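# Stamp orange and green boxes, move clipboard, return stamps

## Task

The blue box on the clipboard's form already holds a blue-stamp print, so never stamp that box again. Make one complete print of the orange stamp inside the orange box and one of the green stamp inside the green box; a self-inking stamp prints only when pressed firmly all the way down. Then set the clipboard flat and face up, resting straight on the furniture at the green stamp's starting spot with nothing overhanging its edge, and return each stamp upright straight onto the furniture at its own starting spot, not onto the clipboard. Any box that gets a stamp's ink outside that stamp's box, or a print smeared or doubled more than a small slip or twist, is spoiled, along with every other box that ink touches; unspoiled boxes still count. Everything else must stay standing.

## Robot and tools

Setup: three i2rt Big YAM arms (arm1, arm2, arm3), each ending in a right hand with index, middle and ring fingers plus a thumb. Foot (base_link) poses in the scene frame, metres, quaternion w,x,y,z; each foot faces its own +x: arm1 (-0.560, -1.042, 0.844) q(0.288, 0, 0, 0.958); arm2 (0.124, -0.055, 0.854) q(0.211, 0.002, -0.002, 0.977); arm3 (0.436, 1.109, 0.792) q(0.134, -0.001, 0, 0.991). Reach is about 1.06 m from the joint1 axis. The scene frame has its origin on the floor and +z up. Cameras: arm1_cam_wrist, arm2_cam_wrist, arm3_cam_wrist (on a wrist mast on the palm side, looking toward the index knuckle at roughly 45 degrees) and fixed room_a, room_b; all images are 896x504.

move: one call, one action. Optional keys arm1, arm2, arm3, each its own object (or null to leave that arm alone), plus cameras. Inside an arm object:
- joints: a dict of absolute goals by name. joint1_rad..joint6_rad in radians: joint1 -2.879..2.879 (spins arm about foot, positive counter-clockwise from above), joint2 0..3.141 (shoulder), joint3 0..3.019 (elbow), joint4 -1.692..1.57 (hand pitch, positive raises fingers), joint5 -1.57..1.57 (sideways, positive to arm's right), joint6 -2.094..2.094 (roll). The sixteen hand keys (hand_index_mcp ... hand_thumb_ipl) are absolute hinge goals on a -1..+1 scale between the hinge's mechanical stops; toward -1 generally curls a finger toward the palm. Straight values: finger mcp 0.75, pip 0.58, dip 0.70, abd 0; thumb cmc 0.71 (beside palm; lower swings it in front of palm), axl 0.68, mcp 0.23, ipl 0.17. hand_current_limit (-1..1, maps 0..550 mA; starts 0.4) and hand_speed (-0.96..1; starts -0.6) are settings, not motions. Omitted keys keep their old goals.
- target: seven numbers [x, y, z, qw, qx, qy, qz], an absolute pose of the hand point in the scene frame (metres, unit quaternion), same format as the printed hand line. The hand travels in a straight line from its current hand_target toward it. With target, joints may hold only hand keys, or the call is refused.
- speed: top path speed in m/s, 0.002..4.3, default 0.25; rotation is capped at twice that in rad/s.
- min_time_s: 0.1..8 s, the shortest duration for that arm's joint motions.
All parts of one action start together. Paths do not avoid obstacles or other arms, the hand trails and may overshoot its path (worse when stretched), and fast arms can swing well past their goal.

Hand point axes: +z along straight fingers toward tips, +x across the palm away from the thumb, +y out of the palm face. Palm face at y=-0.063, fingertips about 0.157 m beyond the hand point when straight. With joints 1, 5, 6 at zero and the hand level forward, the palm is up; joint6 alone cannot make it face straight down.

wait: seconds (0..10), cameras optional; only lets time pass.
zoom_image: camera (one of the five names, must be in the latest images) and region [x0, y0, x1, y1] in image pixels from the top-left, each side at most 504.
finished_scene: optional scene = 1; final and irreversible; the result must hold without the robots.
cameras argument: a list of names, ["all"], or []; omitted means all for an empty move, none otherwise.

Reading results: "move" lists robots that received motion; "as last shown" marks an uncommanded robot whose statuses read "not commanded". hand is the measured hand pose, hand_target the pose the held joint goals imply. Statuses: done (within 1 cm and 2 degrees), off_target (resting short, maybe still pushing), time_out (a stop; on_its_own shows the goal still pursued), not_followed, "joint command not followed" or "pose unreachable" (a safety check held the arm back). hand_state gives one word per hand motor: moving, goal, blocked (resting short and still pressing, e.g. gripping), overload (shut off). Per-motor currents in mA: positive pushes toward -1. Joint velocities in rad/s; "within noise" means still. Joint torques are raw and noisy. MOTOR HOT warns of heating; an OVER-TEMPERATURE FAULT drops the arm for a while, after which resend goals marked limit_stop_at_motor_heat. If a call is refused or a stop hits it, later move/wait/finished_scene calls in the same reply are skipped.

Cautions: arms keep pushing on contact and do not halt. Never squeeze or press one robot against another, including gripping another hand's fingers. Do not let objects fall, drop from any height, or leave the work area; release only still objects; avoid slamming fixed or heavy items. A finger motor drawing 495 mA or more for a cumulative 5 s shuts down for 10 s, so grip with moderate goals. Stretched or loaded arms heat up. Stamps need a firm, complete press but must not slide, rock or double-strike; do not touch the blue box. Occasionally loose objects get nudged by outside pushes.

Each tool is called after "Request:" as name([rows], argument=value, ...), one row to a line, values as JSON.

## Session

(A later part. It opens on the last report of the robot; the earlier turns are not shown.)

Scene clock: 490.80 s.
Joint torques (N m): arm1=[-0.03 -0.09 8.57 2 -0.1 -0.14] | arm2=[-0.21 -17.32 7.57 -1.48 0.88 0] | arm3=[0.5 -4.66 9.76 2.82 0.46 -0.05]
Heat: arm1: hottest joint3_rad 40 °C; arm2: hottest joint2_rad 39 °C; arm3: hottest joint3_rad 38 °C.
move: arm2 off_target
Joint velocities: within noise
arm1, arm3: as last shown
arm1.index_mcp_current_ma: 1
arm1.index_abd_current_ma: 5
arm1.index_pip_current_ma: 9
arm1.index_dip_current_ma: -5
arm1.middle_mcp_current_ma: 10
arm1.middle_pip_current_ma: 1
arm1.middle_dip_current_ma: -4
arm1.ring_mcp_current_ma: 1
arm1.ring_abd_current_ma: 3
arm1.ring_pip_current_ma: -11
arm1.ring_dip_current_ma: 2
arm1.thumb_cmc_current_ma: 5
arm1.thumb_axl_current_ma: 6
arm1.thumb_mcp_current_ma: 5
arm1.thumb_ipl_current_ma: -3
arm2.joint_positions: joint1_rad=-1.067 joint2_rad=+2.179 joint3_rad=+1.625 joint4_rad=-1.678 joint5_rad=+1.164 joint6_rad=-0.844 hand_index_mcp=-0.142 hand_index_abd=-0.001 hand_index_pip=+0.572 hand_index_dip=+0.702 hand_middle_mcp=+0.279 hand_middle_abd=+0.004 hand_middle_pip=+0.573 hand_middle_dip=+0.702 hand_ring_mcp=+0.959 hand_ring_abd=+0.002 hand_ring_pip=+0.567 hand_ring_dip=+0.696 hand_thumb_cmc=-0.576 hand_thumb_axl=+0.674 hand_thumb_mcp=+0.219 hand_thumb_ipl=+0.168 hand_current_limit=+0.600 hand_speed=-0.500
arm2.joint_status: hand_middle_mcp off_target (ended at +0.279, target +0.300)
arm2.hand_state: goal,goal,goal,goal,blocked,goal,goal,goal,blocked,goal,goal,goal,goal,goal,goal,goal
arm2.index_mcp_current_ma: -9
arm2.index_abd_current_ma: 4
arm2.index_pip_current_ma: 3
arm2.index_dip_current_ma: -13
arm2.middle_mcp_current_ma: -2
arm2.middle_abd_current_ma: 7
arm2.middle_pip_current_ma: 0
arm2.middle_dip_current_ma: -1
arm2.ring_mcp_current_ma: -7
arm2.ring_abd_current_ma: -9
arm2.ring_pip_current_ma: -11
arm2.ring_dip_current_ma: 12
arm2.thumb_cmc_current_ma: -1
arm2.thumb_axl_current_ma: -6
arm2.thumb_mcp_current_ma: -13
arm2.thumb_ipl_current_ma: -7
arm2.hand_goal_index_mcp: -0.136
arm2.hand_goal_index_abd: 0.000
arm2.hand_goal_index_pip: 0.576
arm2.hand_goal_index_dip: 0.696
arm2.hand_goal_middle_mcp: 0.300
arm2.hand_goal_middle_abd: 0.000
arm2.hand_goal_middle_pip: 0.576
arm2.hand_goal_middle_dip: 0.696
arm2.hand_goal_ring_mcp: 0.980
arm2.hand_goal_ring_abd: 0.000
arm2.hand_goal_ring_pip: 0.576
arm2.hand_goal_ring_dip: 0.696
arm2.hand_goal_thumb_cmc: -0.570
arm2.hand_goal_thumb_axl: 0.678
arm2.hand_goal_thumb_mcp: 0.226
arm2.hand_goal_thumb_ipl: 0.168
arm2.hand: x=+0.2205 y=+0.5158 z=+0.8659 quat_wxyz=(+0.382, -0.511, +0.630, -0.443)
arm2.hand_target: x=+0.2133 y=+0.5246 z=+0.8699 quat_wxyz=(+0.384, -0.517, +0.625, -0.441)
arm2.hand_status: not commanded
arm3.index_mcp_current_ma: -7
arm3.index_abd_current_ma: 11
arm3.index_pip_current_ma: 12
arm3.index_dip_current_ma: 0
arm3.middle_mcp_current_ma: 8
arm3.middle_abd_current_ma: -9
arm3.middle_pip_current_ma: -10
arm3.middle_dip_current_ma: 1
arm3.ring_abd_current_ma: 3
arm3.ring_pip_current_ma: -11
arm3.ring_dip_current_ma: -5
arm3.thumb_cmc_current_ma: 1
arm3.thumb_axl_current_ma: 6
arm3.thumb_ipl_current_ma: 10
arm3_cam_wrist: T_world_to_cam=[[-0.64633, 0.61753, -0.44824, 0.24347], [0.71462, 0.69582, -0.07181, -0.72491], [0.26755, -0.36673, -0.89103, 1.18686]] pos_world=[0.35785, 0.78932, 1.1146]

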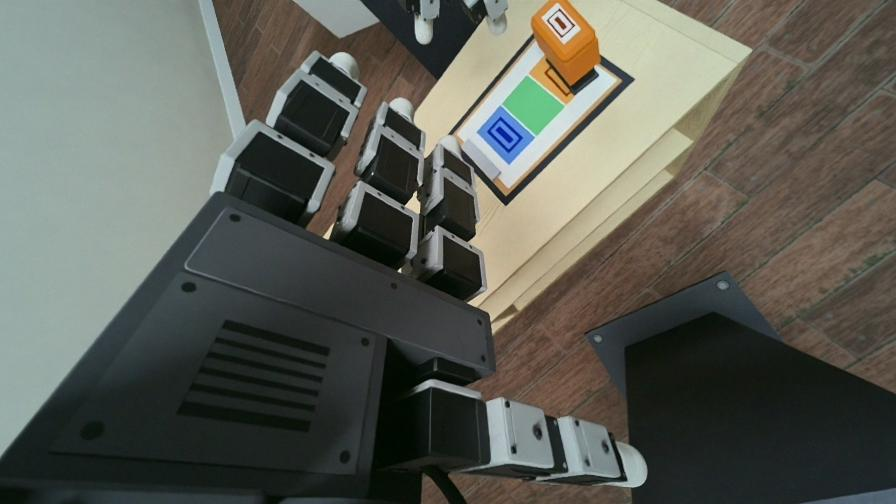

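Request:
move(cameras=["room_a", "room_b"])

Request:
zoom_image(camera="room_a", region=[405, 195, 470, 260])

Request:
zoom_image(camera="room_b", region=[445, 130, 510, 195])

Scene clock: 496.40 s.
Joint torques (N m): arm1=[0.09 -0.09 8.55 1.99 -0.09 -0.14] | arm2=[-0.26 -17.2 7.6 -1.46 0.89 0] | arm3=[0.32 -4.89 9.76 2.74 0.46 -0.07]
Heat: arm1: hottest joint3_rad 40 °C; arm2: hottest joint2_rad 40 °C; arm3: hottest joint3_rad 38 °C.
Joint velocities: within noise
arm1.joint_positions: joint1_rad=+0.107 joint2_rad=+0.639 joint3_rad=+1.372 joint4_rad=-1.403 joint5_rad=-0.093 joint6_rad=+1.215 hand_index_mcp=+0.753 hand_index_abd=+0.000 hand_index_pip=+0.577 hand_index_dip=+0.696 hand_middle_mcp=+0.753 hand_middle_abd=+0.000 hand_middle_pip=+0.577 hand_middle_dip=+0.696 hand_ring_mcp=+0.753 hand_ring_abd=+0.000 hand_ring_pip=+0.577 hand_ring_dip=+0.696 hand_thumb_cmc=+0.714 hand_thumb_axl=+0.677 hand_thumb_mcp=+0.225 hand_thumb_ipl=+0.168 hand_current_limit=+0.400 hand_speed=-0.600
arm1.joint_status: not commanded
arm1.hand_state: goal,goal,goal,goal,goal,goal,goal,goal,goal,goal,goal,goal,goal,goal,goal,goal
arm1.index_mcp_current_ma: 0
arm1.index_abd_current_ma: 4
arm1.index_pip_current_ma: 9
arm1.index_dip_current_ma: -7
arm1.middle_mcp_current_ma: 3
arm1.middle_abd_current_ma: 5
arm1.middle_pip_current_ma: 2
arm1.middle_dip_current_ma: 5
arm1.ring_mcp_current_ma: 4
arm1.ring_abd_current_ma: 1
arm1.ring_pip_current_ma: -7
arm1.ring_dip_current_ma: 8
arm1.thumb_cmc_current_ma: 12
arm1.thumb_axl_current_ma: 9
arm1.thumb_mcp_current_ma: 1
arm1.thumb_ipl_current_ma: -7
arm1.hand_goal_index_mcp: 0.754
arm1.hand_goal_index_abd: 0.000
arm1.hand_goal_index_pip: 0.576
arm1.hand_goal_index_dip: 0.696
arm1.hand_goal_middle_mcp: 0.754
arm1.hand_goal_middle_abd: 0.000
arm1.hand_goal_middle_pip: 0.576
arm1.hand_goal_middle_dip: 0.696
arm1.hand_goal_ring_mcp: 0.754
arm1.hand_goal_ring_abd: 0.000
arm1.hand_goal_ring_pip: 0.576
arm1.hand_goal_ring_dip: 0.696
arm1.hand_goal_thumb_cmc: 0.714
arm1.hand_goal_thumb_axl: 0.678
arm1.hand_goal_thumb_mcp: 0.226
arm1.hand_goal_thumb_ipl: 0.168
arm1.hand: x=-0.7467 y=-0.8649 z=+1.3582 quat_wxyz=(-0.415, +0.034, +0.899, +0.137) (m; scene frame)
arm1.hand_target: x=-0.7441 y=-0.8642 z=+1.3721 quat_wxyz=(-0.427, +0.036, +0.892, +0.145) (m; scene frame)
arm1.hand_status: not commanded
arm2.joint_positions: joint1_rad=-1.067 joint2_rad=+2.179 joint3_rad=+1.625 joint4_rad=-1.678 joint5_rad=+1.164 joint6_rad=-0.844 hand_index_mcp=-0.142 hand_index_abd=-0.001 hand_index_pip=+0.572 hand_index_dip=+0.702 hand_middle_mcp=+0.279 hand_middle_abd=+0.004 hand_middle_pip=+0.573 hand_middle_dip=+0.702 hand_ring_mcp=+0.959 hand_ring_abd=+0.002 hand_ring_pip=+0.567 hand_ring_dip=+0.696 hand_thumb_cmc=-0.576 hand_thumb_axl=+0.674 hand_thumb_mcp=+0.219 hand_thumb_ipl=+0.168 hand_current_limit=+0.600 hand_speed=-0.500
arm2.joint_status: hand_middle_mcp off_target (ended at +0.279, target +0.300)
arm2.hand_state: goal,goal,goal,goal,blocked,goal,goal,goal,blocked,goal,goal,goal,goal,goal,goal,goal
arm2.index_mcp_current_ma: -13
arm2.index_abd_current_ma: -10
arm2.index_pip_current_ma: -2
arm2.index_dip_current_ma: -6
arm2.middle_mcp_current_ma: -6
arm2.middle_abd_current_ma: 12
arm2.middle_pip_current_ma: 9
arm2.middle_dip_current_ma: 2
arm2.ring_mcp_current_ma: 3
arm2.ring_abd_current_ma: -10
arm2.ring_pip_current_ma: -6
arm2.ring_dip_current_ma: 10
arm2.thumb_cmc_current_ma: 2
arm2.thumb_axl_current_ma: -10
arm2.thumb_mcp_current_ma: -6
arm2.thumb_ipl_current_ma: -6
arm2.hand_goal_index_mcp: -0.136
arm2.hand_goal_index_abd: 0.000
arm2.hand_goal_index_pip: 0.576
arm2.hand_goal_index_dip: 0.696
arm2.hand_goal_middle_mcp: 0.300
arm2.hand_goal_middle_abd: 0.000
arm2.hand_goal_middle_pip: 0.576
arm2.hand_goal_middle_dip: 0.696
arm2.hand_goal_ring_mcp: 0.980
arm2.hand_goal_ring_abd: 0.000
arm2.hand_goal_ring_pip: 0.576
arm2.hand_goal_ring_dip: 0.696
arm2.hand_goal_thumb_cmc: -0.570
arm2.hand_goal_thumb_axl: 0.678
arm2.hand_goal_thumb_mcp: 0.226
arm2.hand_goal_thumb_ipl: 0.168
arm2.hand: x=+0.2205 y=+0.5158 z=+0.8659 quat_wxyz=(+0.382, -0.511, +0.630, -0.443) (m; scene frame)
arm2.hand_target: x=+0.2133 y=+0.5246 z=+0.8699 quat_wxyz=(+0.384, -0.517, +0.625, -0.441) (m; scene frame)
arm2.hand_status: not commanded
arm3.joint_positions: joint1_rad=+1.972 joint2_rad=+0.995 joint3_rad=+0.593 joint4_rad=-0.228 joint5_rad=+0.456 joint6_rad=+1.592 hand_index_mcp=+0.753 hand_index_abd=+0.002 hand_index_pip=+0.577 hand_index_dip=+0.696 hand_middle_mcp=+0.753 hand_middle_abd=+0.002 hand_middle_pip=+0.577 hand_middle_dip=+0.696 hand_ring_mcp=+0.753 hand_ring_abd=+0.003 hand_ring_pip=+0.577 hand_ring_dip=+0.696 hand_thumb_cmc=+0.714 hand_thumb_axl=+0.677 hand_thumb_mcp=+0.226 hand_thumb_ipl=+0.168 hand_current_limit=+0.400 hand_speed=-0.600
arm3.joint_status: not commanded
arm3.hand_state: goal,goal,goal,goal,goal,goal,goal,goal,goal,goal,goal,goal,goal,goal,goal,goal
arm3.index_mcp_current_ma: -4
arm3.index_abd_current_ma: 7
arm3.index_pip_current_ma: 6
arm3.index_dip_current_ma: 1
arm3.middle_mcp_current_ma: 7
arm3.middle_abd_current_ma: -14
arm3.middle_pip_current_ma: -7
arm3.middle_dip_current_ma: -2
arm3.ring_mcp_current_ma: -9
arm3.ring_abd_current_ma: 3
arm3.ring_pip_current_ma: -6
arm3.ring_dip_current_ma: -3
arm3.thumb_cmc_current_ma: -2
arm3.thumb_axl_current_ma: 8
arm3.thumb_mcp_current_ma: -8
arm3.thumb_ipl_current_ma: 12
arm3.hand_goal_index_mcp: 0.754
arm3.hand_goal_index_abd: 0.000
arm3.hand_goal_index_pip: 0.576
arm3.hand_goal_index_dip: 0.696
arm3.hand_goal_middle_mcp: 0.754
arm3.hand_goal_middle_abd: 0.000
arm3.hand_goal_middle_pip: 0.576
arm3.hand_goal_middle_dip: 0.696
arm3.hand_goal_ring_mcp: 0.754
arm3.hand_goal_ring_abd: 0.000
arm3.hand_goal_ring_pip: 0.576
arm3.hand_goal_ring_dip: 0.696
arm3.hand_goal_thumb_cmc: 0.714
arm3.hand_goal_thumb_axl: 0.678
arm3.hand_goal_thumb_mcp: 0.226
arm3.hand_goal_thumb_ipl: 0.168
arm3.hand: x=+0.3325 y=+0.7269 z=+0.9943 quat_wxyz=(-0.440, -0.579, +0.656, -0.204) (m; scene frame)
arm3.hand_target: x=+0.3350 y=+0.7251 z=+0.9901 quat_wxyz=(-0.439, -0.578, +0.656, -0.207) (m; scene frame)
arm3.hand_status: not commanded
pictures: room_a, room_b

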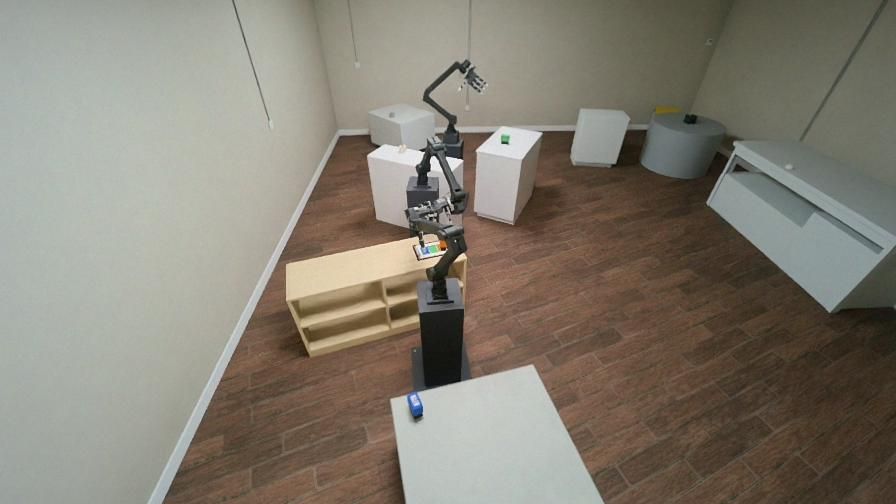

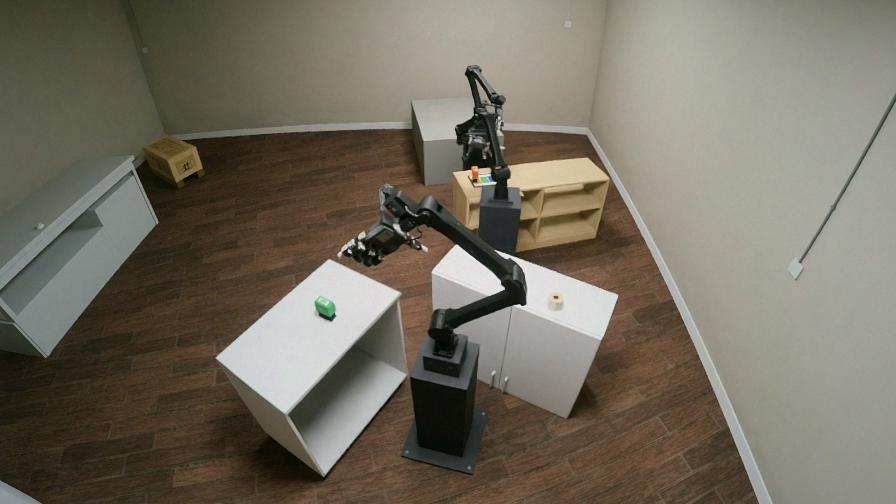

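Scaled by 7.754 from the camera's image (finer frame: 1280x720).

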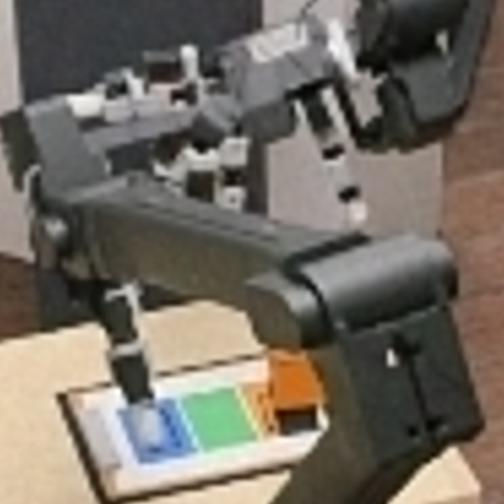

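Scaled by 7.754 from the camera's image (finer frame: 1280x720).

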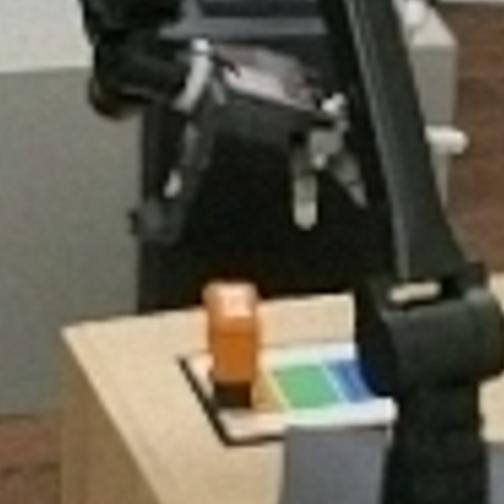

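Request:
move(arm2={"target": [0.1945, 0.533, 0.815, 0.3765, -0.491, 0.623, -0.4775], "speed": 0.1, "joints": {"hand_middle_mcp": -0.137}}, cameras=["arm3_cam_wrist", "room_b"])

Request:
zoom_image(camera="arm3_cam_wrist", region=[440, 0, 640, 130])

Request:
zoom_image(camera="room_b", region=[445, 130, 510, 195])

Scene clock: 506.20 s.
Joint torques (N m): arm1=[-0.09 -0.21 8.55 1.99 -0.09 -0.13] | arm2=[-0.44 -18.55 6.95 -1.55 0.59 0.21] | arm3=[0.79 -4.07 9.59 2.82 0.47 -0.07]
Heat: arm1: hottest joint3_rad 40 °C; arm2: hottest joint2_rad 40 °C; arm3: hottest joint3_rad 38 °C.
move: arm2 off_target
Joint velocities: within noise
arm1, arm3: as last shown
arm1.index_mcp_current_ma: -8
arm1.index_abd_current_ma: 2
arm1.index_pip_current_ma: 5
arm1.index_dip_current_ma: -2
arm1.middle_mcp_current_ma: 4
arm1.middle_abd_current_ma: -1
arm1.middle_pip_current_ma: -4
arm1.ring_mcp_current_ma: 3
arm1.ring_pip_current_ma: -9
arm1.thumb_cmc_current_ma: 5
arm1.thumb_axl_current_ma: 8
arm1.thumb_mcp_current_ma: 3
arm1.thumb_ipl_current_ma: -3
arm2.joint_positions: joint1_rad=-1.034 joint2_rad=+2.307 joint3_rad=+1.677 joint4_rad=-1.680 joint5_rad=+1.145 joint6_rad=-0.788 hand_index_mcp=-0.142 hand_index_abd=-0.001 hand_index_pip=+0.572 hand_index_dip=+0.702 hand_middle_mcp=-0.147 hand_middle_abd=+0.004 hand_middle_pip=+0.573 hand_middle_dip=+0.702 hand_ring_mcp=+0.959 hand_ring_abd=+0.002 hand_ring_pip=+0.567 hand_ring_dip=+0.696 hand_thumb_cmc=-0.576 hand_thumb_axl=+0.674 hand_thumb_mcp=+0.219 hand_thumb_ipl=+0.168 hand_current_limit=+0.600 hand_speed=-0.500
arm2.joint_status: all done
arm2.hand_state: goal,goal,goal,goal,goal,goal,goal,goal,blocked,goal,goal,goal,goal,goal,goal,goal
arm2.index_mcp_current_ma: -5
arm2.index_abd_current_ma: -3
arm2.index_pip_current_ma: 3
arm2.index_dip_current_ma: -3
arm2.middle_mcp_current_ma: 4
arm2.middle_abd_current_ma: 3
arm2.middle_pip_current_ma: 1
arm2.middle_dip_current_ma: 1
arm2.ring_mcp_current_ma: -2
arm2.ring_abd_current_ma: -15
arm2.ring_pip_current_ma: -8
arm2.ring_dip_current_ma: 3
arm2.thumb_cmc_current_ma: 12
arm2.thumb_axl_current_ma: 0
arm2.thumb_mcp_current_ma: -13
arm2.thumb_ipl_current_ma: -6
arm2.hand_goal_index_mcp: -0.136
arm2.hand_goal_index_abd: 0.000
arm2.hand_goal_index_pip: 0.576
arm2.hand_goal_index_dip: 0.696
arm2.hand_goal_middle_mcp: -0.136
arm2.hand_goal_middle_abd: 0.000
arm2.hand_goal_middle_pip: 0.576
arm2.hand_goal_middle_dip: 0.696
arm2.hand_goal_ring_mcp: 0.980
arm2.hand_goal_ring_abd: 0.000
arm2.hand_goal_ring_pip: 0.576
arm2.hand_goal_ring_dip: 0.696
arm2.hand_goal_thumb_cmc: -0.570
arm2.hand_goal_thumb_axl: 0.678
arm2.hand_goal_thumb_mcp: 0.226
arm2.hand_goal_thumb_ipl: 0.168
arm2.hand: x=+0.2012 y=+0.5227 z=+0.8091 quat_wxyz=(+0.376, -0.516, +0.623, -0.452)
arm2.hand_target: x=+0.1947 y=+0.5325 z=+0.8150 quat_wxyz=(+0.381, -0.514, +0.626, -0.445)
arm2.hand_status: off_target (0.014 m and 4.1 deg from the pose sent, 0.060 m and 4.7 deg at the start; a joint's target at an end of its range on 41 of 41 steps)
arm3.index_abd_current_ma: 6
arm3.index_dip_current_ma: 3
arm3.middle_mcp_current_ma: 6
arm3.middle_abd_current_ma: -9
arm3.middle_pip_current_ma: -12
arm3.middle_dip_current_ma: 1
arm3.ring_mcp_current_ma: -10
arm3.ring_abd_current_ma: 0
arm3.ring_pip_current_ma: -8
arm3.ring_dip_current_ma: -1
arm3.thumb_cmc_current_ma: -4
arm3.thumb_axl_current_ma: 3
arm3_cam_wrist: T_world_to_cam=[[-0.64633, 0.61753, -0.44824, 0.24347], [0.71462, 0.69582, -0.07181, -0.72491], [0.26755, -0.36673, -0.89103, 1.18686]] pos_world=[0.35785, 0.78932, 1.1146]

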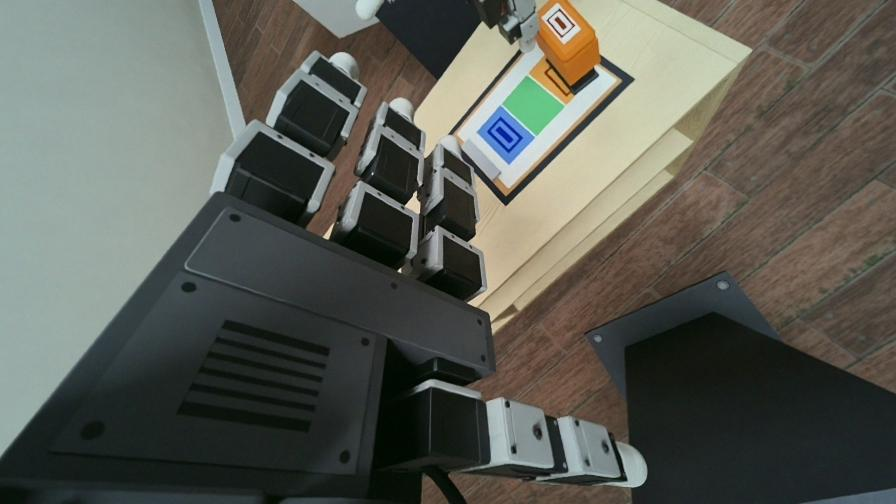

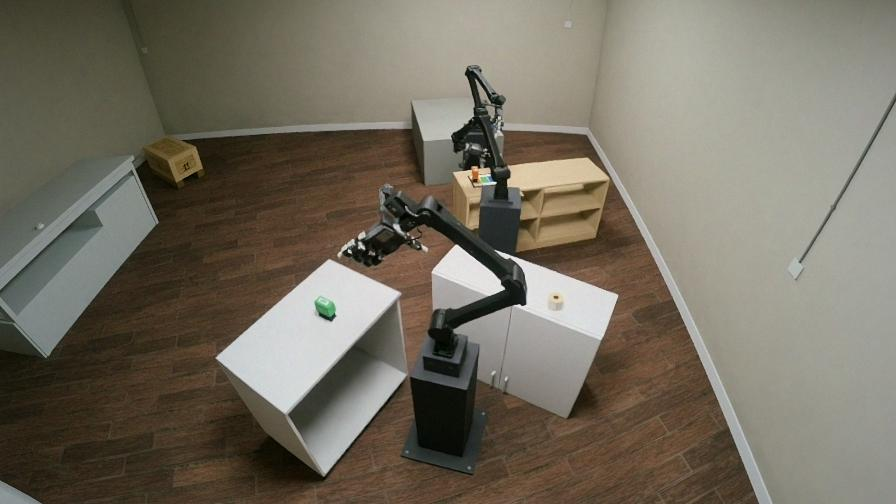

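Scaled by 2.520 from the camera's image (finer frame: 1280x720).

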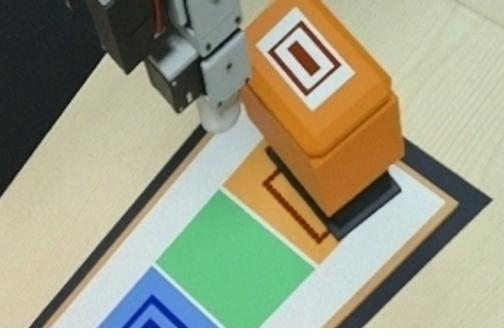

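Scaled by 7.754 from the camera's image (finer frame: 1280x720).

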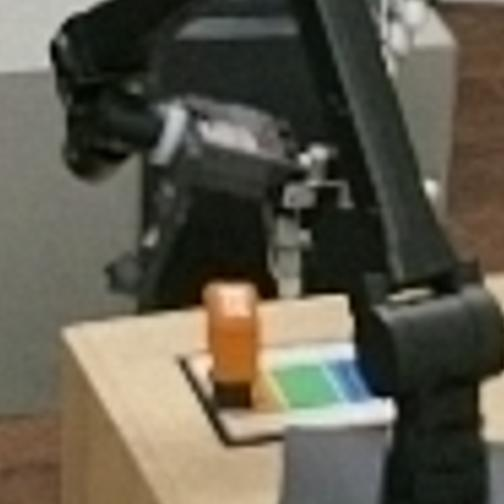

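Request:
move(arm2={"target": [0.1905, 0.55, 0.765, 0.3765, -0.491, 0.623, -0.4775], "speed": 0.08}, cameras=["arm3_cam_wrist", "arm2_cam_wrist", "room_b", "room_a"])

Request:
zoom_image(camera="arm3_cam_wrist", region=[440, 0, 640, 130])

Request:
zoom_image(camera="room_b", region=[445, 130, 510, 195])

Scene clock: 520.13 s.
Joint torques (N m): arm1=[-0.03 -0.09 8.55 1.98 -0.09 -0.14] | arm2=[-0.21 -19.55 6.72 -1.55 0.56 0.21] | arm3=[0.56 -5.3 9.87 2.69 0.43 -0.07]
Heat: arm1: hottest joint3_rad 40 °C; arm2: hottest joint2_rad 39 °C; arm3: hottest joint3_rad 38 °C.
move: arm2 off_target
Joint velocities: within noise
arm1, arm3: as last shown
arm1.index_mcp_current_ma: -6
arm1.index_abd_current_ma: 6
arm1.index_dip_current_ma: -5
arm1.middle_mcp_current_ma: 5
arm1.middle_abd_current_ma: 4
arm1.middle_pip_current_ma: 3
arm1.middle_dip_current_ma: -1
arm1.ring_mcp_current_ma: 6
arm1.ring_abd_current_ma: -2
arm1.ring_pip_current_ma: -1
arm1.ring_dip_current_ma: 1
arm1.thumb_cmc_current_ma: 10
arm1.thumb_axl_current_ma: 11
arm1.thumb_mcp_current_ma: 2
arm1.thumb_ipl_current_ma: 1
arm2.joint_positions: joint1_rad=-1.033 joint2_rad=+2.437 joint3_rad=+1.776 joint4_rad=-1.680 joint5_rad=+1.140 joint6_rad=-0.757 hand_index_mcp=-0.142 hand_index_abd=-0.001 hand_index_pip=+0.572 hand_index_dip=+0.702 hand_middle_mcp=-0.147 hand_middle_abd=+0.004 hand_middle_pip=+0.573 hand_middle_dip=+0.702 hand_ring_mcp=+0.959 hand_ring_abd=+0.002 hand_ring_pip=+0.567 hand_ring_dip=+0.696 hand_thumb_cmc=-0.576 hand_thumb_axl=+0.674 hand_thumb_mcp=+0.219 hand_thumb_ipl=+0.168 hand_current_limit=+0.600 hand_speed=-0.500
arm2.joint_status: not commanded
arm2.hand_state: goal,goal,goal,goal,goal,goal,goal,goal,blocked,goal,goal,goal,goal,goal,goal,goal
arm2.index_mcp_current_ma: -11
arm2.index_abd_current_ma: -7
arm2.index_pip_current_ma: 5
arm2.index_dip_current_ma: -13
arm2.middle_mcp_current_ma: -2
arm2.middle_abd_current_ma: 3
arm2.middle_pip_current_ma: 4
arm2.middle_dip_current_ma: -2
arm2.ring_mcp_current_ma: 4
arm2.ring_abd_current_ma: -8
arm2.ring_pip_current_ma: -12
arm2.ring_dip_current_ma: 12
arm2.thumb_cmc_current_ma: 3
arm2.thumb_axl_current_ma: 1
arm2.thumb_mcp_current_ma: -13
arm2.thumb_ipl_current_ma: -5
arm2.hand_goal_index_mcp: -0.136
arm2.hand_goal_index_abd: 0.000
arm2.hand_goal_index_pip: 0.576
arm2.hand_goal_index_dip: 0.696
arm2.hand_goal_middle_mcp: -0.136
arm2.hand_goal_middle_abd: 0.000
arm2.hand_goal_middle_pip: 0.576
arm2.hand_goal_middle_dip: 0.696
arm2.hand_goal_ring_mcp: 0.980
arm2.hand_goal_ring_abd: 0.000
arm2.hand_goal_ring_pip: 0.576
arm2.hand_goal_ring_dip: 0.696
arm2.hand_goal_thumb_cmc: -0.570
arm2.hand_goal_thumb_axl: 0.678
arm2.hand_goal_thumb_mcp: 0.226
arm2.hand_goal_thumb_ipl: 0.168
arm2.hand: x=+0.1989 y=+0.5403 z=+0.7607 quat_wxyz=(+0.375, -0.512, +0.624, -0.456)
arm2.hand_target: x=+0.1908 y=+0.5495 z=+0.7651 quat_wxyz=(+0.380, -0.511, +0.626, -0.449)
arm2.hand_status: off_target (0.014 m and 3.4 deg from the pose sent, 0.053 m and 4.1 deg at the start; a joint's target at an end of its range on 43 of 43 steps)
arm3.index_mcp_current_ma: -8
arm3.index_abd_current_ma: 7
arm3.index_pip_current_ma: 8
arm3.index_dip_current_ma: -1
arm3.middle_abd_current_ma: -14
arm3.middle_pip_current_ma: -7
arm3.middle_dip_current_ma: -3
arm3.ring_mcp_current_ma: -8
arm3.ring_abd_current_ma: 6
arm3.ring_dip_current_ma: -6
arm3.thumb_cmc_current_ma: 4
arm3.thumb_axl_current_ma: 4
arm3.thumb_mcp_current_ma: -11
arm3.thumb_ipl_current_ma: 8
pictures: arm2_cam_wrist, arm3_cam_wrist, room_a, room_b
arm2_cam_wrist: T_world_to_cam=[[-0.00209, 0.82561, -0.56424, 0.02339], [-0.43429, 0.5075, 0.7442, -0.80102], [0.90077, 0.2466, 0.35749, -0.46287]] pos_world=[0.06912, 0.50135, 0.77479]
arm3_cam_wrist: T_world_to_cam=[[-0.64633, 0.61753, -0.44824, 0.24347], [0.71462, 0.69582, -0.07181, -0.72491], [0.26755, -0.36673, -0.89103, 1.18686]] pos_world=[0.35785, 0.78932, 1.1146]

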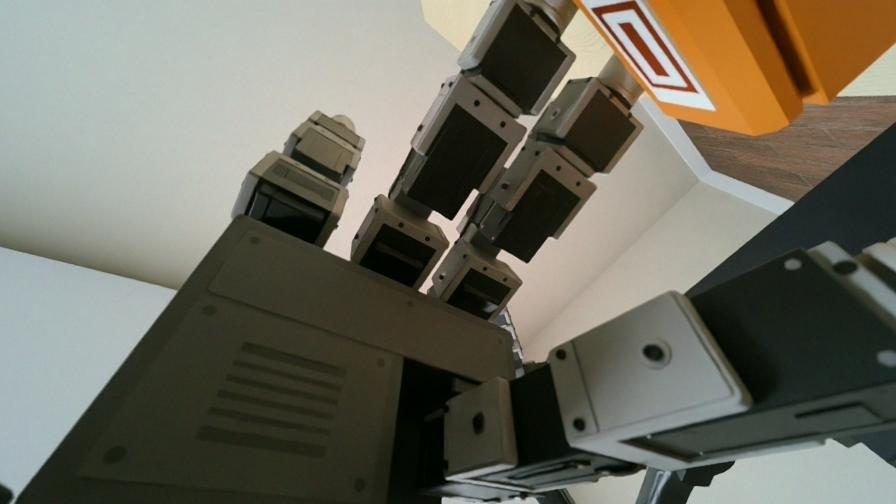

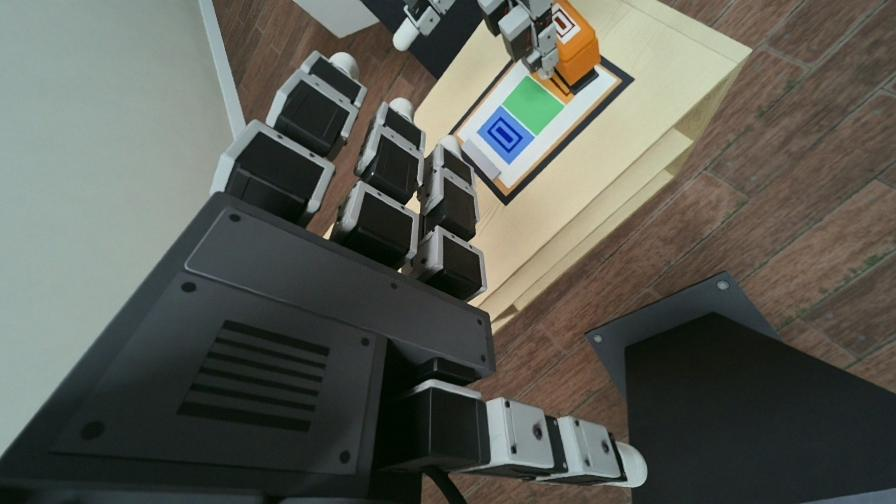

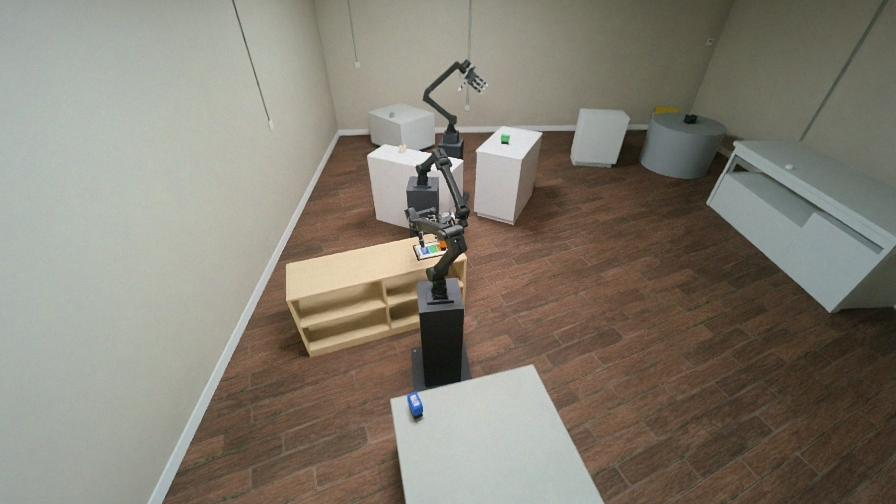

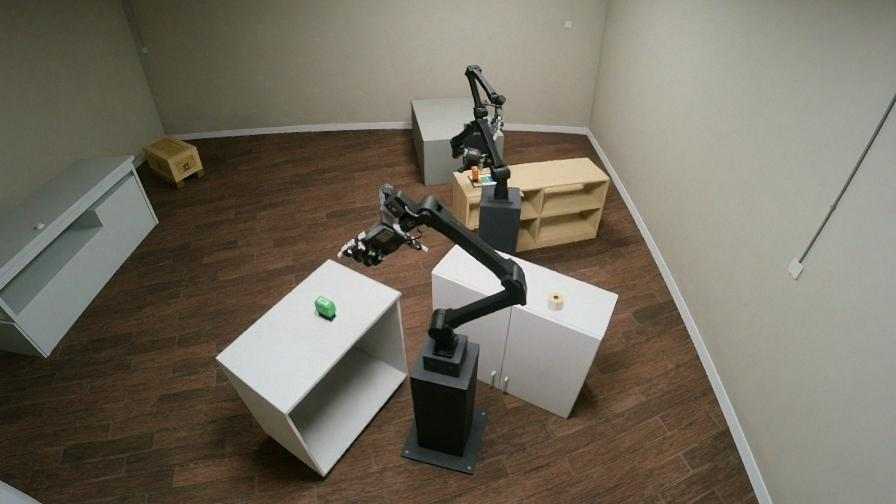

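Scaled by 2.520 from the camera's image (finer frame: 1280x720).

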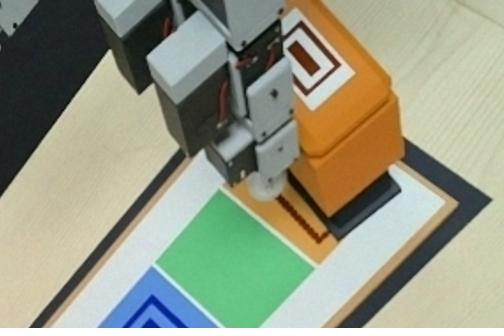

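Scaled by 7.754 from the camera's image (finer frame: 1280x720).

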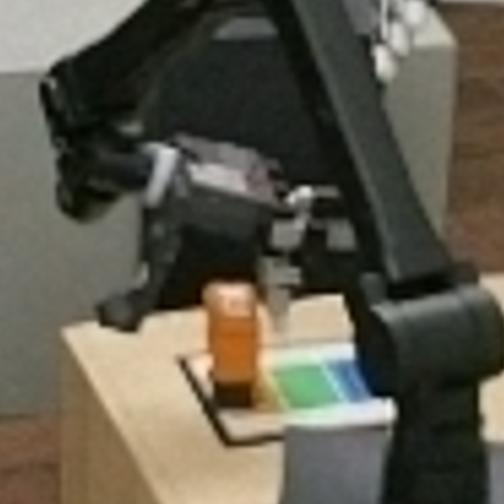

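Request:
move(arm2={"target": [0.200, 0.5545, 0.740, 0.3765, -0.491, 0.623, -0.4775], "speed": 0.08}, cameras=["arm3_cam_wrist", "arm2_cam_wrist"])

Request:
zoom_image(camera="arm3_cam_wrist", region=[440, 0, 640, 130])

Scene clock: 531.70 s.
Joint torques (N m): arm1=[0.03 -0.09 8.55 2 -0.1 -0.13] | arm2=[-1.38 -19.84 6.57 -1.55 0.83 0.21] | arm3=[0.85 -4.66 9.74 2.84 0.53 -0.06]
Heat: arm1: hottest joint3_rad 40 °C; arm2: hottest joint2_rad 40 °C; arm3: hottest joint3_rad 38 °C.
move: arm2 off_target
Joint velocities: within noise
arm1, arm3: as last shown
arm1.index_abd_current_ma: 7
arm1.index_pip_current_ma: 9
arm1.index_dip_current_ma: 3
arm1.middle_mcp_current_ma: 9
arm1.middle_abd_current_ma: -3
arm1.middle_pip_current_ma: -1
arm1.middle_dip_current_ma: -4
arm1.ring_mcp_current_ma: 4
arm1.ring_abd_current_ma: 2
arm1.ring_pip_current_ma: -10
arm1.ring_dip_current_ma: -1
arm1.thumb_cmc_current_ma: 14
arm1.thumb_mcp_current_ma: 6
arm1.thumb_ipl_current_ma: -10
arm2.joint_positions: joint1_rad=-1.033 joint2_rad=+2.502 joint3_rad=+1.821 joint4_rad=-1.680 joint5_rad=+1.142 joint6_rad=-0.744 hand_index_mcp=-0.142 hand_index_abd=-0.001 hand_index_pip=+0.572 hand_index_dip=+0.702 hand_middle_mcp=-0.147 hand_middle_abd=+0.004 hand_middle_pip=+0.573 hand_middle_dip=+0.702 hand_ring_mcp=+0.959 hand_ring_abd=+0.002 hand_ring_pip=+0.567 hand_ring_dip=+0.696 hand_thumb_cmc=-0.576 hand_thumb_axl=+0.674 hand_thumb_mcp=+0.219 hand_thumb_ipl=+0.168 hand_current_limit=+0.600 hand_speed=-0.500
arm2.joint_status: not commanded
arm2.hand_state: goal,goal,goal,goal,goal,goal,goal,goal,blocked,goal,goal,goal,goal,goal,goal,goal
arm2.index_mcp_current_ma: -6
arm2.index_abd_current_ma: -4
arm2.index_pip_current_ma: 1
arm2.index_dip_current_ma: -11
arm2.middle_mcp_current_ma: 2
arm2.middle_abd_current_ma: 8
arm2.middle_pip_current_ma: 1
arm2.middle_dip_current_ma: -2
arm2.ring_mcp_current_ma: 3
arm2.ring_abd_current_ma: -7
arm2.ring_pip_current_ma: -9
arm2.ring_dip_current_ma: 9
arm2.thumb_cmc_current_ma: -1
arm2.thumb_axl_current_ma: -3
arm2.thumb_mcp_current_ma: -12
arm2.thumb_ipl_current_ma: -8
arm2.hand_goal_index_mcp: -0.136
arm2.hand_goal_index_abd: 0.000
arm2.hand_goal_index_pip: 0.576
arm2.hand_goal_index_dip: 0.696
arm2.hand_goal_middle_mcp: -0.136
arm2.hand_goal_middle_abd: 0.000
arm2.hand_goal_middle_pip: 0.576
arm2.hand_goal_middle_dip: 0.696
arm2.hand_goal_ring_mcp: 0.980
arm2.hand_goal_ring_abd: 0.000
arm2.hand_goal_ring_pip: 0.576
arm2.hand_goal_ring_dip: 0.696
arm2.hand_goal_thumb_cmc: -0.570
arm2.hand_goal_thumb_axl: 0.678
arm2.hand_goal_thumb_mcp: 0.226
arm2.hand_goal_thumb_ipl: 0.168
arm2.hand: x=+0.1989 y=+0.5451 z=+0.7348 quat_wxyz=(+0.374, -0.511, +0.622, -0.460)
arm2.hand_target: x=+0.2003 y=+0.5540 z=+0.7399 quat_wxyz=(+0.379, -0.506, +0.626, -0.457)
arm2.hand_status: off_target (0.011 m and 3.0 deg from the pose sent, 0.025 m and 3.4 deg at the start; a joint's target at an end of its range on 39 of 39 steps)
arm3.index_mcp_current_ma: -9
arm3.index_abd_current_ma: 5
arm3.index_pip_current_ma: 4
arm3.index_dip_current_ma: -3
arm3.middle_mcp_current_ma: 7
arm3.middle_abd_current_ma: -6
arm3.middle_pip_current_ma: -9
arm3.middle_dip_current_ma: -1
arm3.ring_mcp_current_ma: -4
arm3.ring_abd_current_ma: 4
arm3.ring_pip_current_ma: -7
arm3.ring_dip_current_ma: -5
arm3.thumb_cmc_current_ma: -1
arm3.thumb_axl_current_ma: 9
arm3.thumb_mcp_current_ma: -9
arm3.thumb_ipl_current_ma: 6
pictures: arm2_cam_wrist, arm3_cam_wrist
arm2_cam_wrist: T_world_to_cam=[[0.00325, 0.82112, -0.57074, 0.01098], [-0.43745, 0.51441, 0.73758, -0.78239], [0.89924, 0.24727, 0.36087, -0.45739]] pos_world=[0.06901, 0.50655, 0.7484]
arm3_cam_wrist: T_world_to_cam=[[-0.64633, 0.61753, -0.44824, 0.24347], [0.71462, 0.69582, -0.07181, -0.72491], [0.26755, -0.36673, -0.89103, 1.18686]] pos_world=[0.35785, 0.78932, 1.1146]

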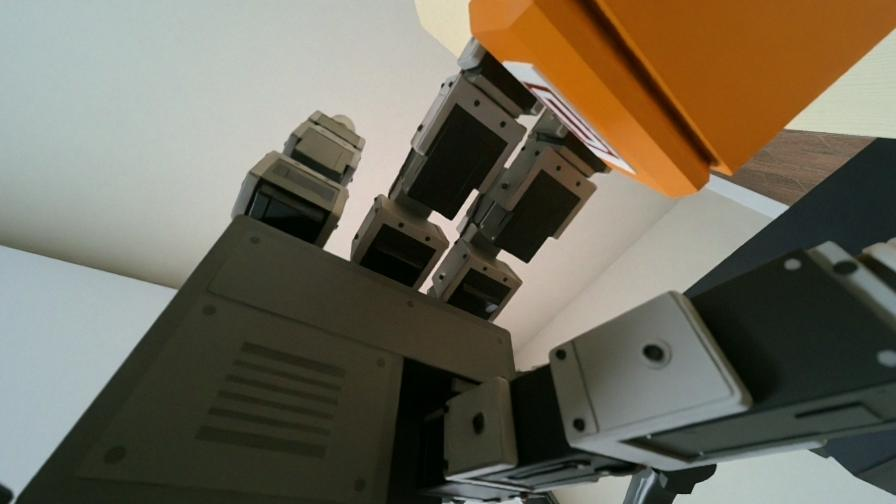

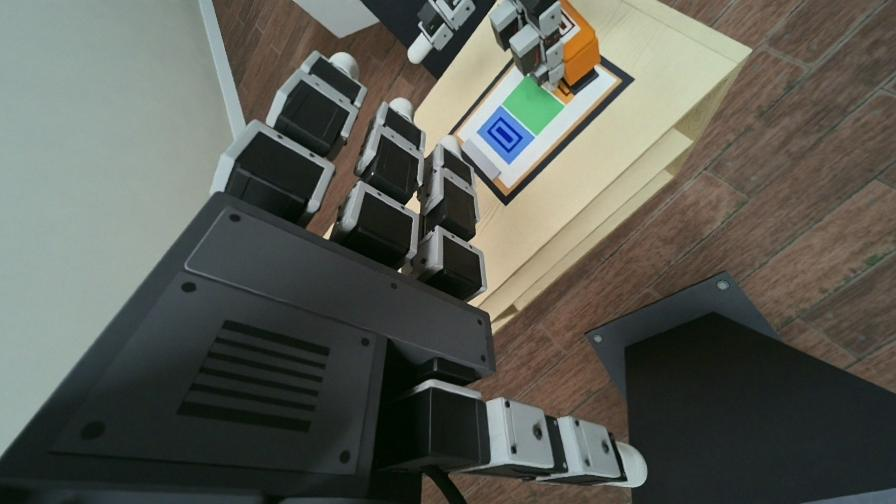

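Scaled by 2.520 from the camera's image (finer frame: 1280x720).

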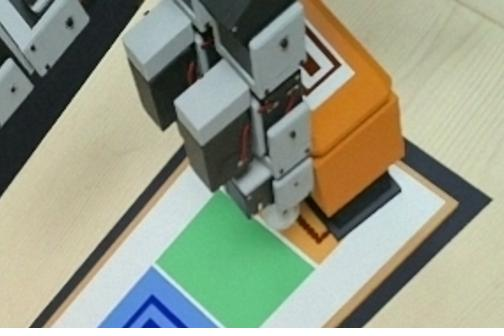

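Request:
move(arm2={"target": [0.214, 0.5535, 0.739, 0.3765, -0.491, 0.623, -0.4775], "speed": 0.08}, cameras=["arm3_cam_wrist", "arm2_cam_wrist"])

Request:
zoom_image(camera="arm3_cam_wrist", region=[440, 0, 640, 130])

Scene clock: 538.13 s.
Joint torques (N m): arm1=[-0.03 -0.15 8.55 1.99 -0.09 -0.13] | arm2=[-1.9 -19.49 6.75 -1.62 0.85 0.18] | arm3=[0.5 -4.37 9.66 2.55 0.47 -0.04]
Heat: arm1: hottest joint3_rad 40 °C; arm2: hottest joint2_rad 40 °C; arm3: hottest joint3_rad 38 °C.
move: arm2 off_target
Joint velocities: within noise
arm1, arm3: as last shown
arm1.index_mcp_current_ma: -7
arm1.index_abd_current_ma: 2
arm1.index_pip_current_ma: -5
arm1.index_dip_current_ma: -6
arm1.middle_mcp_current_ma: 4
arm1.middle_abd_current_ma: 5
arm1.middle_pip_current_ma: 0
arm1.ring_mcp_current_ma: 10
arm1.ring_abd_current_ma: 5
arm1.ring_pip_current_ma: -6
arm1.ring_dip_current_ma: 7
arm1.thumb_cmc_current_ma: 8
arm1.thumb_axl_current_ma: 4
arm1.thumb_mcp_current_ma: -1
arm1.thumb_ipl_current_ma: -7
arm2.joint_positions: joint1_rad=-1.046 joint2_rad=+2.502 joint3_rad=+1.821 joint4_rad=-1.680 joint5_rad=+1.157 joint6_rad=-0.744 hand_index_mcp=-0.142 hand_index_abd=-0.001 hand_index_pip=+0.572 hand_index_dip=+0.702 hand_middle_mcp=-0.147 hand_middle_abd=+0.004 hand_middle_pip=+0.573 hand_middle_dip=+0.702 hand_ring_mcp=+0.959 hand_ring_abd=+0.002 hand_ring_pip=+0.567 hand_ring_dip=+0.696 hand_thumb_cmc=-0.576 hand_thumb_axl=+0.674 hand_thumb_mcp=+0.219 hand_thumb_ipl=+0.168 hand_current_limit=+0.600 hand_speed=-0.500
arm2.joint_status: not commanded
arm2.hand_state: goal,goal,goal,goal,goal,goal,goal,goal,blocked,goal,goal,goal,goal,goal,goal,goal
arm2.index_mcp_current_ma: -9
arm2.index_abd_current_ma: -8
arm2.index_pip_current_ma: -2
arm2.index_dip_current_ma: -1
arm2.middle_mcp_current_ma: -4
arm2.middle_abd_current_ma: 9
arm2.middle_pip_current_ma: -1
arm2.middle_dip_current_ma: 7
arm2.ring_mcp_current_ma: -3
arm2.ring_abd_current_ma: -9
arm2.ring_pip_current_ma: -6
arm2.ring_dip_current_ma: 9
arm2.thumb_cmc_current_ma: 4
arm2.thumb_axl_current_ma: -3
arm2.thumb_mcp_current_ma: -9
arm2.thumb_ipl_current_ma: -1
arm2.hand_goal_index_mcp: -0.136
arm2.hand_goal_index_abd: 0.000
arm2.hand_goal_index_pip: 0.576
arm2.hand_goal_index_dip: 0.696
arm2.hand_goal_middle_mcp: -0.136
arm2.hand_goal_middle_abd: 0.000
arm2.hand_goal_middle_pip: 0.576
arm2.hand_goal_middle_dip: 0.696
arm2.hand_goal_ring_mcp: 0.980
arm2.hand_goal_ring_abd: 0.000
arm2.hand_goal_ring_pip: 0.576
arm2.hand_goal_ring_dip: 0.696
arm2.hand_goal_thumb_cmc: -0.570
arm2.hand_goal_thumb_axl: 0.678
arm2.hand_goal_thumb_mcp: 0.226
arm2.hand_goal_thumb_ipl: 0.168
arm2.hand: x=+0.2081 y=+0.5457 z=+0.7362 quat_wxyz=(+0.377, -0.508, +0.621, -0.463)
arm2.hand_target: x=+0.2143 y=+0.5530 z=+0.7389 quat_wxyz=(+0.379, -0.502, +0.625, -0.463)
arm2.hand_status: off_target (0.010 m and 2.5 deg from the pose sent, 0.018 m and 3.0 deg at the start; a joint's target at an end of its range on 32 of 32 steps)
arm3.index_mcp_current_ma: -6
arm3.index_dip_current_ma: 0
arm3.middle_mcp_current_ma: 4
arm3.middle_abd_current_ma: -8
arm3.middle_pip_current_ma: -8
arm3.middle_dip_current_ma: -2
arm3.ring_mcp_current_ma: -6
arm3.ring_abd_current_ma: 6
arm3.ring_dip_current_ma: -4
arm3.thumb_cmc_current_ma: -2
arm3.thumb_axl_current_ma: 4
arm3.thumb_mcp_current_ma: -12
arm3.thumb_ipl_current_ma: 10
pictures: arm2_cam_wrist, arm3_cam_wrist
arm2_cam_wrist: T_world_to_cam=[[0.01131, 0.82179, -0.56967, 0.0085], [-0.44355, 0.51472, 0.73371, -0.77578], [0.89618, 0.24438, 0.37032, -0.4711]] pos_world=[0.078, 0.50745, 0.7485]
arm3_cam_wrist: T_world_to_cam=[[-0.64633, 0.61753, -0.44824, 0.24347], [0.71462, 0.69582, -0.07181, -0.72491], [0.26755, -0.36673, -0.89103, 1.18686]] pos_world=[0.35785, 0.78932, 1.1146]

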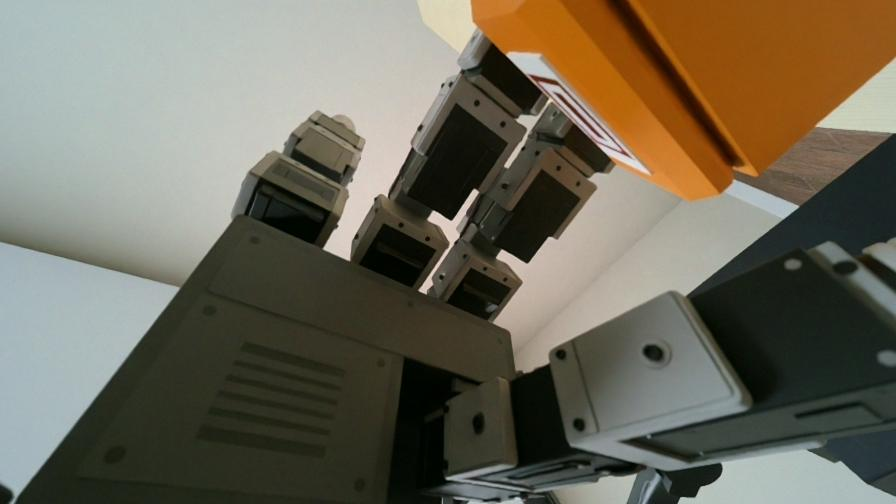

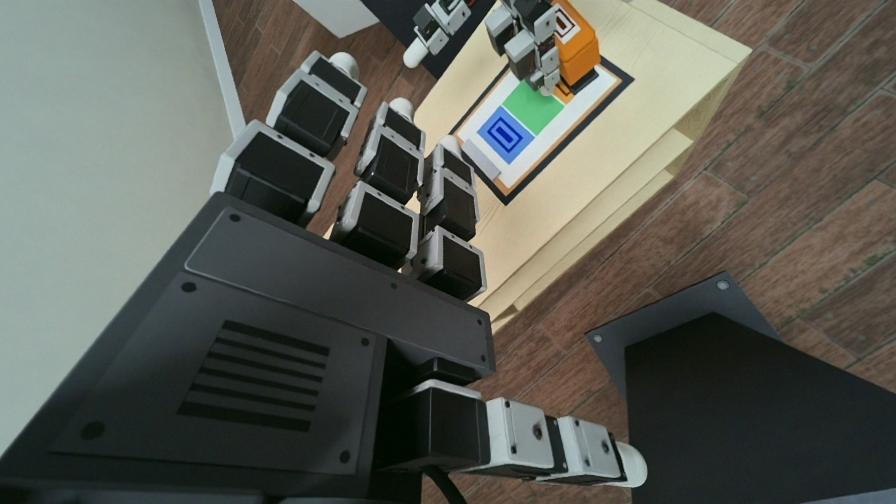

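Scaled by 2.520 from the camera's image (finer frame: 1280x720).

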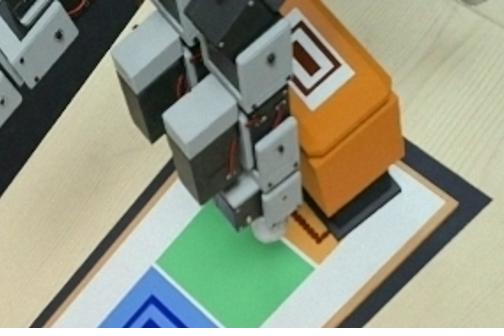

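Request:
move(arm2={"joints": {"hand_current_limit": -0.2, "hand_speed": -0.85, "hand_thumb_mcp": -0.01, "hand_index_mcp": -0.25, "hand_middle_mcp": -0.25}}, cameras=["arm3_cam_wrist", "arm2_cam_wrist"])

Request:
zoom_image(camera="arm3_cam_wrist", region=[440, 0, 640, 130])

Scene clock: 541.17 s.
Joint torques (N m): arm1=[-0.03 -0.15 8.54 1.98 -0.09 -0.13] | arm2=[-2.02 -19.37 6.67 -1.58 0.82 0.18] | arm3=[0.38 -4.25 9.63 2.67 0.5 -0.05]
Heat: arm1: hottest joint3_rad 40 °C; arm2: hottest joint2_rad 41 °C; arm3: hottest joint3_rad 38 °C.
move: arm2 done
Joint velocities: within noise
arm1, arm3: as last shown
arm1.index_abd_current_ma: 1
arm1.index_pip_current_ma: 13
arm1.index_dip_current_ma: -1
arm1.middle_mcp_current_ma: 1
arm1.middle_abd_current_ma: 4
arm1.middle_pip_current_ma: -8
arm1.middle_dip_current_ma: -5
arm1.ring_mcp_current_ma: -2
arm1.ring_abd_current_ma: -2
arm1.ring_pip_current_ma: -1
arm1.ring_dip_current_ma: 3
arm1.thumb_cmc_current_ma: 9
arm1.thumb_axl_current_ma: 9
arm1.thumb_mcp_current_ma: -3
arm1.thumb_ipl_current_ma: -12
arm2.joint_positions: joint1_rad=-1.046 joint2_rad=+2.502 joint3_rad=+1.821 joint4_rad=-1.680 joint5_rad=+1.157 joint6_rad=-0.744 hand_index_mcp=-0.245 hand_index_abd=+0.000 hand_index_pip=+0.583 hand_index_dip=+0.701 hand_middle_mcp=-0.249 hand_middle_abd=+0.004 hand_middle_pip=+0.580 hand_middle_dip=+0.702 hand_ring_mcp=+0.959 hand_ring_abd=+0.002 hand_ring_pip=+0.567 hand_ring_dip=+0.696 hand_thumb_cmc=-0.576 hand_thumb_axl=+0.674 hand_thumb_mcp=-0.007 hand_thumb_ipl=+0.173 hand_current_limit=-0.200 hand_speed=-0.850
arm2.joint_status: all done
arm2.hand_state: goal,goal,goal,goal,goal,goal,goal,goal,blocked,goal,goal,goal,goal,goal,goal,goal
arm2.index_mcp_current_ma: -7
arm2.index_abd_current_ma: -4
arm2.index_pip_current_ma: 9
arm2.index_dip_current_ma: 1
arm2.middle_mcp_current_ma: -1
arm2.middle_abd_current_ma: 7
arm2.middle_pip_current_ma: 1
arm2.middle_dip_current_ma: 2
arm2.ring_mcp_current_ma: 5
arm2.ring_abd_current_ma: -5
arm2.ring_pip_current_ma: -13
arm2.ring_dip_current_ma: 12
arm2.thumb_cmc_current_ma: 7
arm2.thumb_axl_current_ma: -3
arm2.thumb_mcp_current_ma: -10
arm2.thumb_ipl_current_ma: 0
arm2.hand_goal_index_mcp: -0.250
arm2.hand_goal_index_abd: 0.000
arm2.hand_goal_index_pip: 0.576
arm2.hand_goal_index_dip: 0.696
arm2.hand_goal_middle_mcp: -0.250
arm2.hand_goal_middle_abd: 0.000
arm2.hand_goal_middle_pip: 0.576
arm2.hand_goal_middle_dip: 0.696
arm2.hand_goal_ring_mcp: 0.980
arm2.hand_goal_ring_abd: 0.000
arm2.hand_goal_ring_pip: 0.576
arm2.hand_goal_ring_dip: 0.696
arm2.hand_goal_thumb_cmc: -0.570
arm2.hand_goal_thumb_axl: 0.678
arm2.hand_goal_thumb_mcp: -0.010
arm2.hand_goal_thumb_ipl: 0.168
arm2.hand: x=+0.2081 y=+0.5457 z=+0.7362 quat_wxyz=(+0.377, -0.508, +0.621, -0.463)
arm2.hand_target: x=+0.2143 y=+0.5530 z=+0.7389 quat_wxyz=(+0.378, -0.502, +0.625, -0.463)
arm2.hand_status: not commanded
arm3.index_mcp_current_ma: -2
arm3.index_abd_current_ma: 7
arm3.index_pip_current_ma: 10
arm3.index_dip_current_ma: 1
arm3.middle_mcp_current_ma: 12
arm3.middle_abd_current_ma: -10
arm3.middle_pip_current_ma: -14
arm3.middle_dip_current_ma: 2
arm3.ring_abd_current_ma: 4
arm3.ring_pip_current_ma: -14
arm3.ring_dip_current_ma: 2
arm3.thumb_cmc_current_ma: 0
arm3.thumb_axl_current_ma: 5
arm3.thumb_mcp_current_ma: -9
arm3.thumb_ipl_current_ma: 11
pictures: arm2_cam_wrist, arm3_cam_wrist
arm2_cam_wrist: T_world_to_cam=[[0.01131, 0.82179, -0.56967, 0.0085], [-0.44355, 0.51472, 0.73371, -0.77578], [0.89618, 0.24438, 0.37032, -0.4711]] pos_world=[0.078, 0.50745, 0.7485]
arm3_cam_wrist: T_world_to_cam=[[-0.64633, 0.61753, -0.44824, 0.24347], [0.71462, 0.69582, -0.07181, -0.72491], [0.26755, -0.36673, -0.89103, 1.18686]] pos_world=[0.35785, 0.78932, 1.1146]

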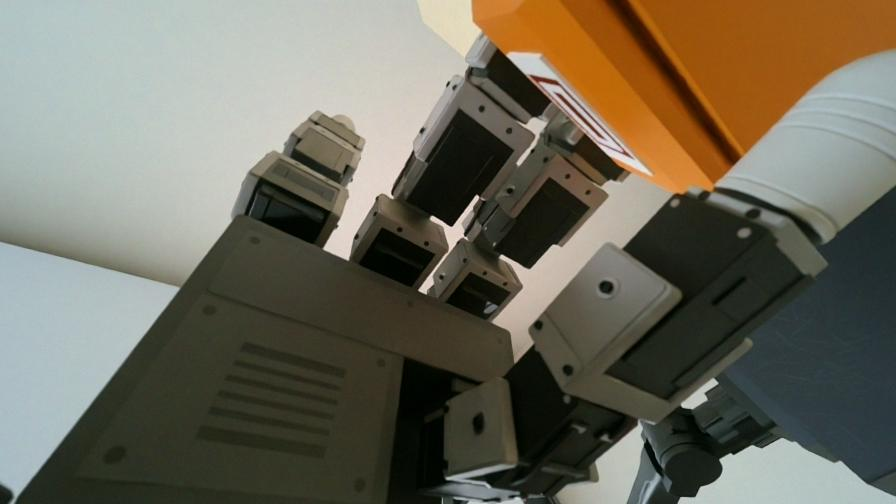

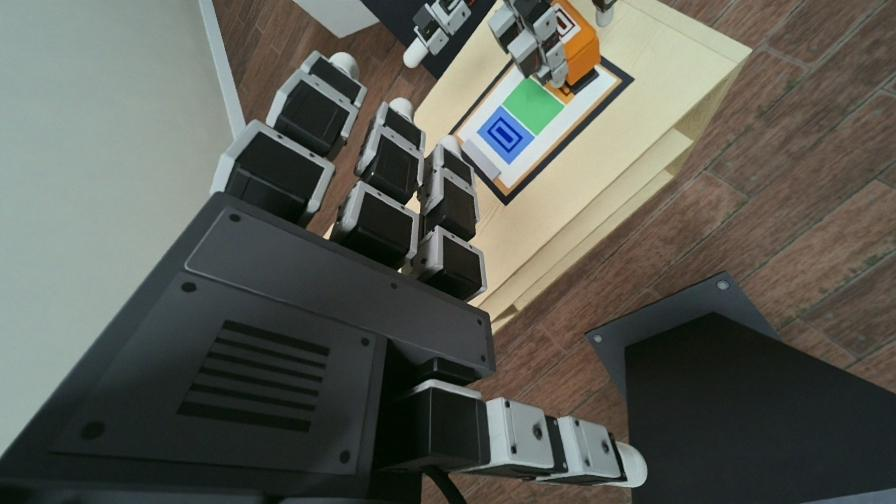

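Scaled by 2.520 from the camera's image (finer frame: 1280x720).

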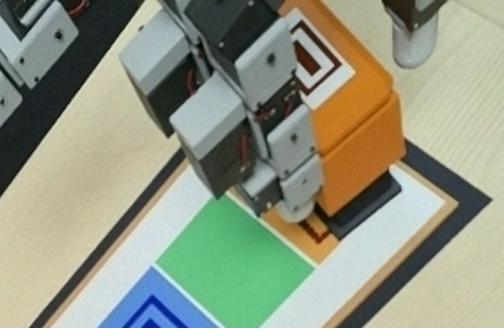

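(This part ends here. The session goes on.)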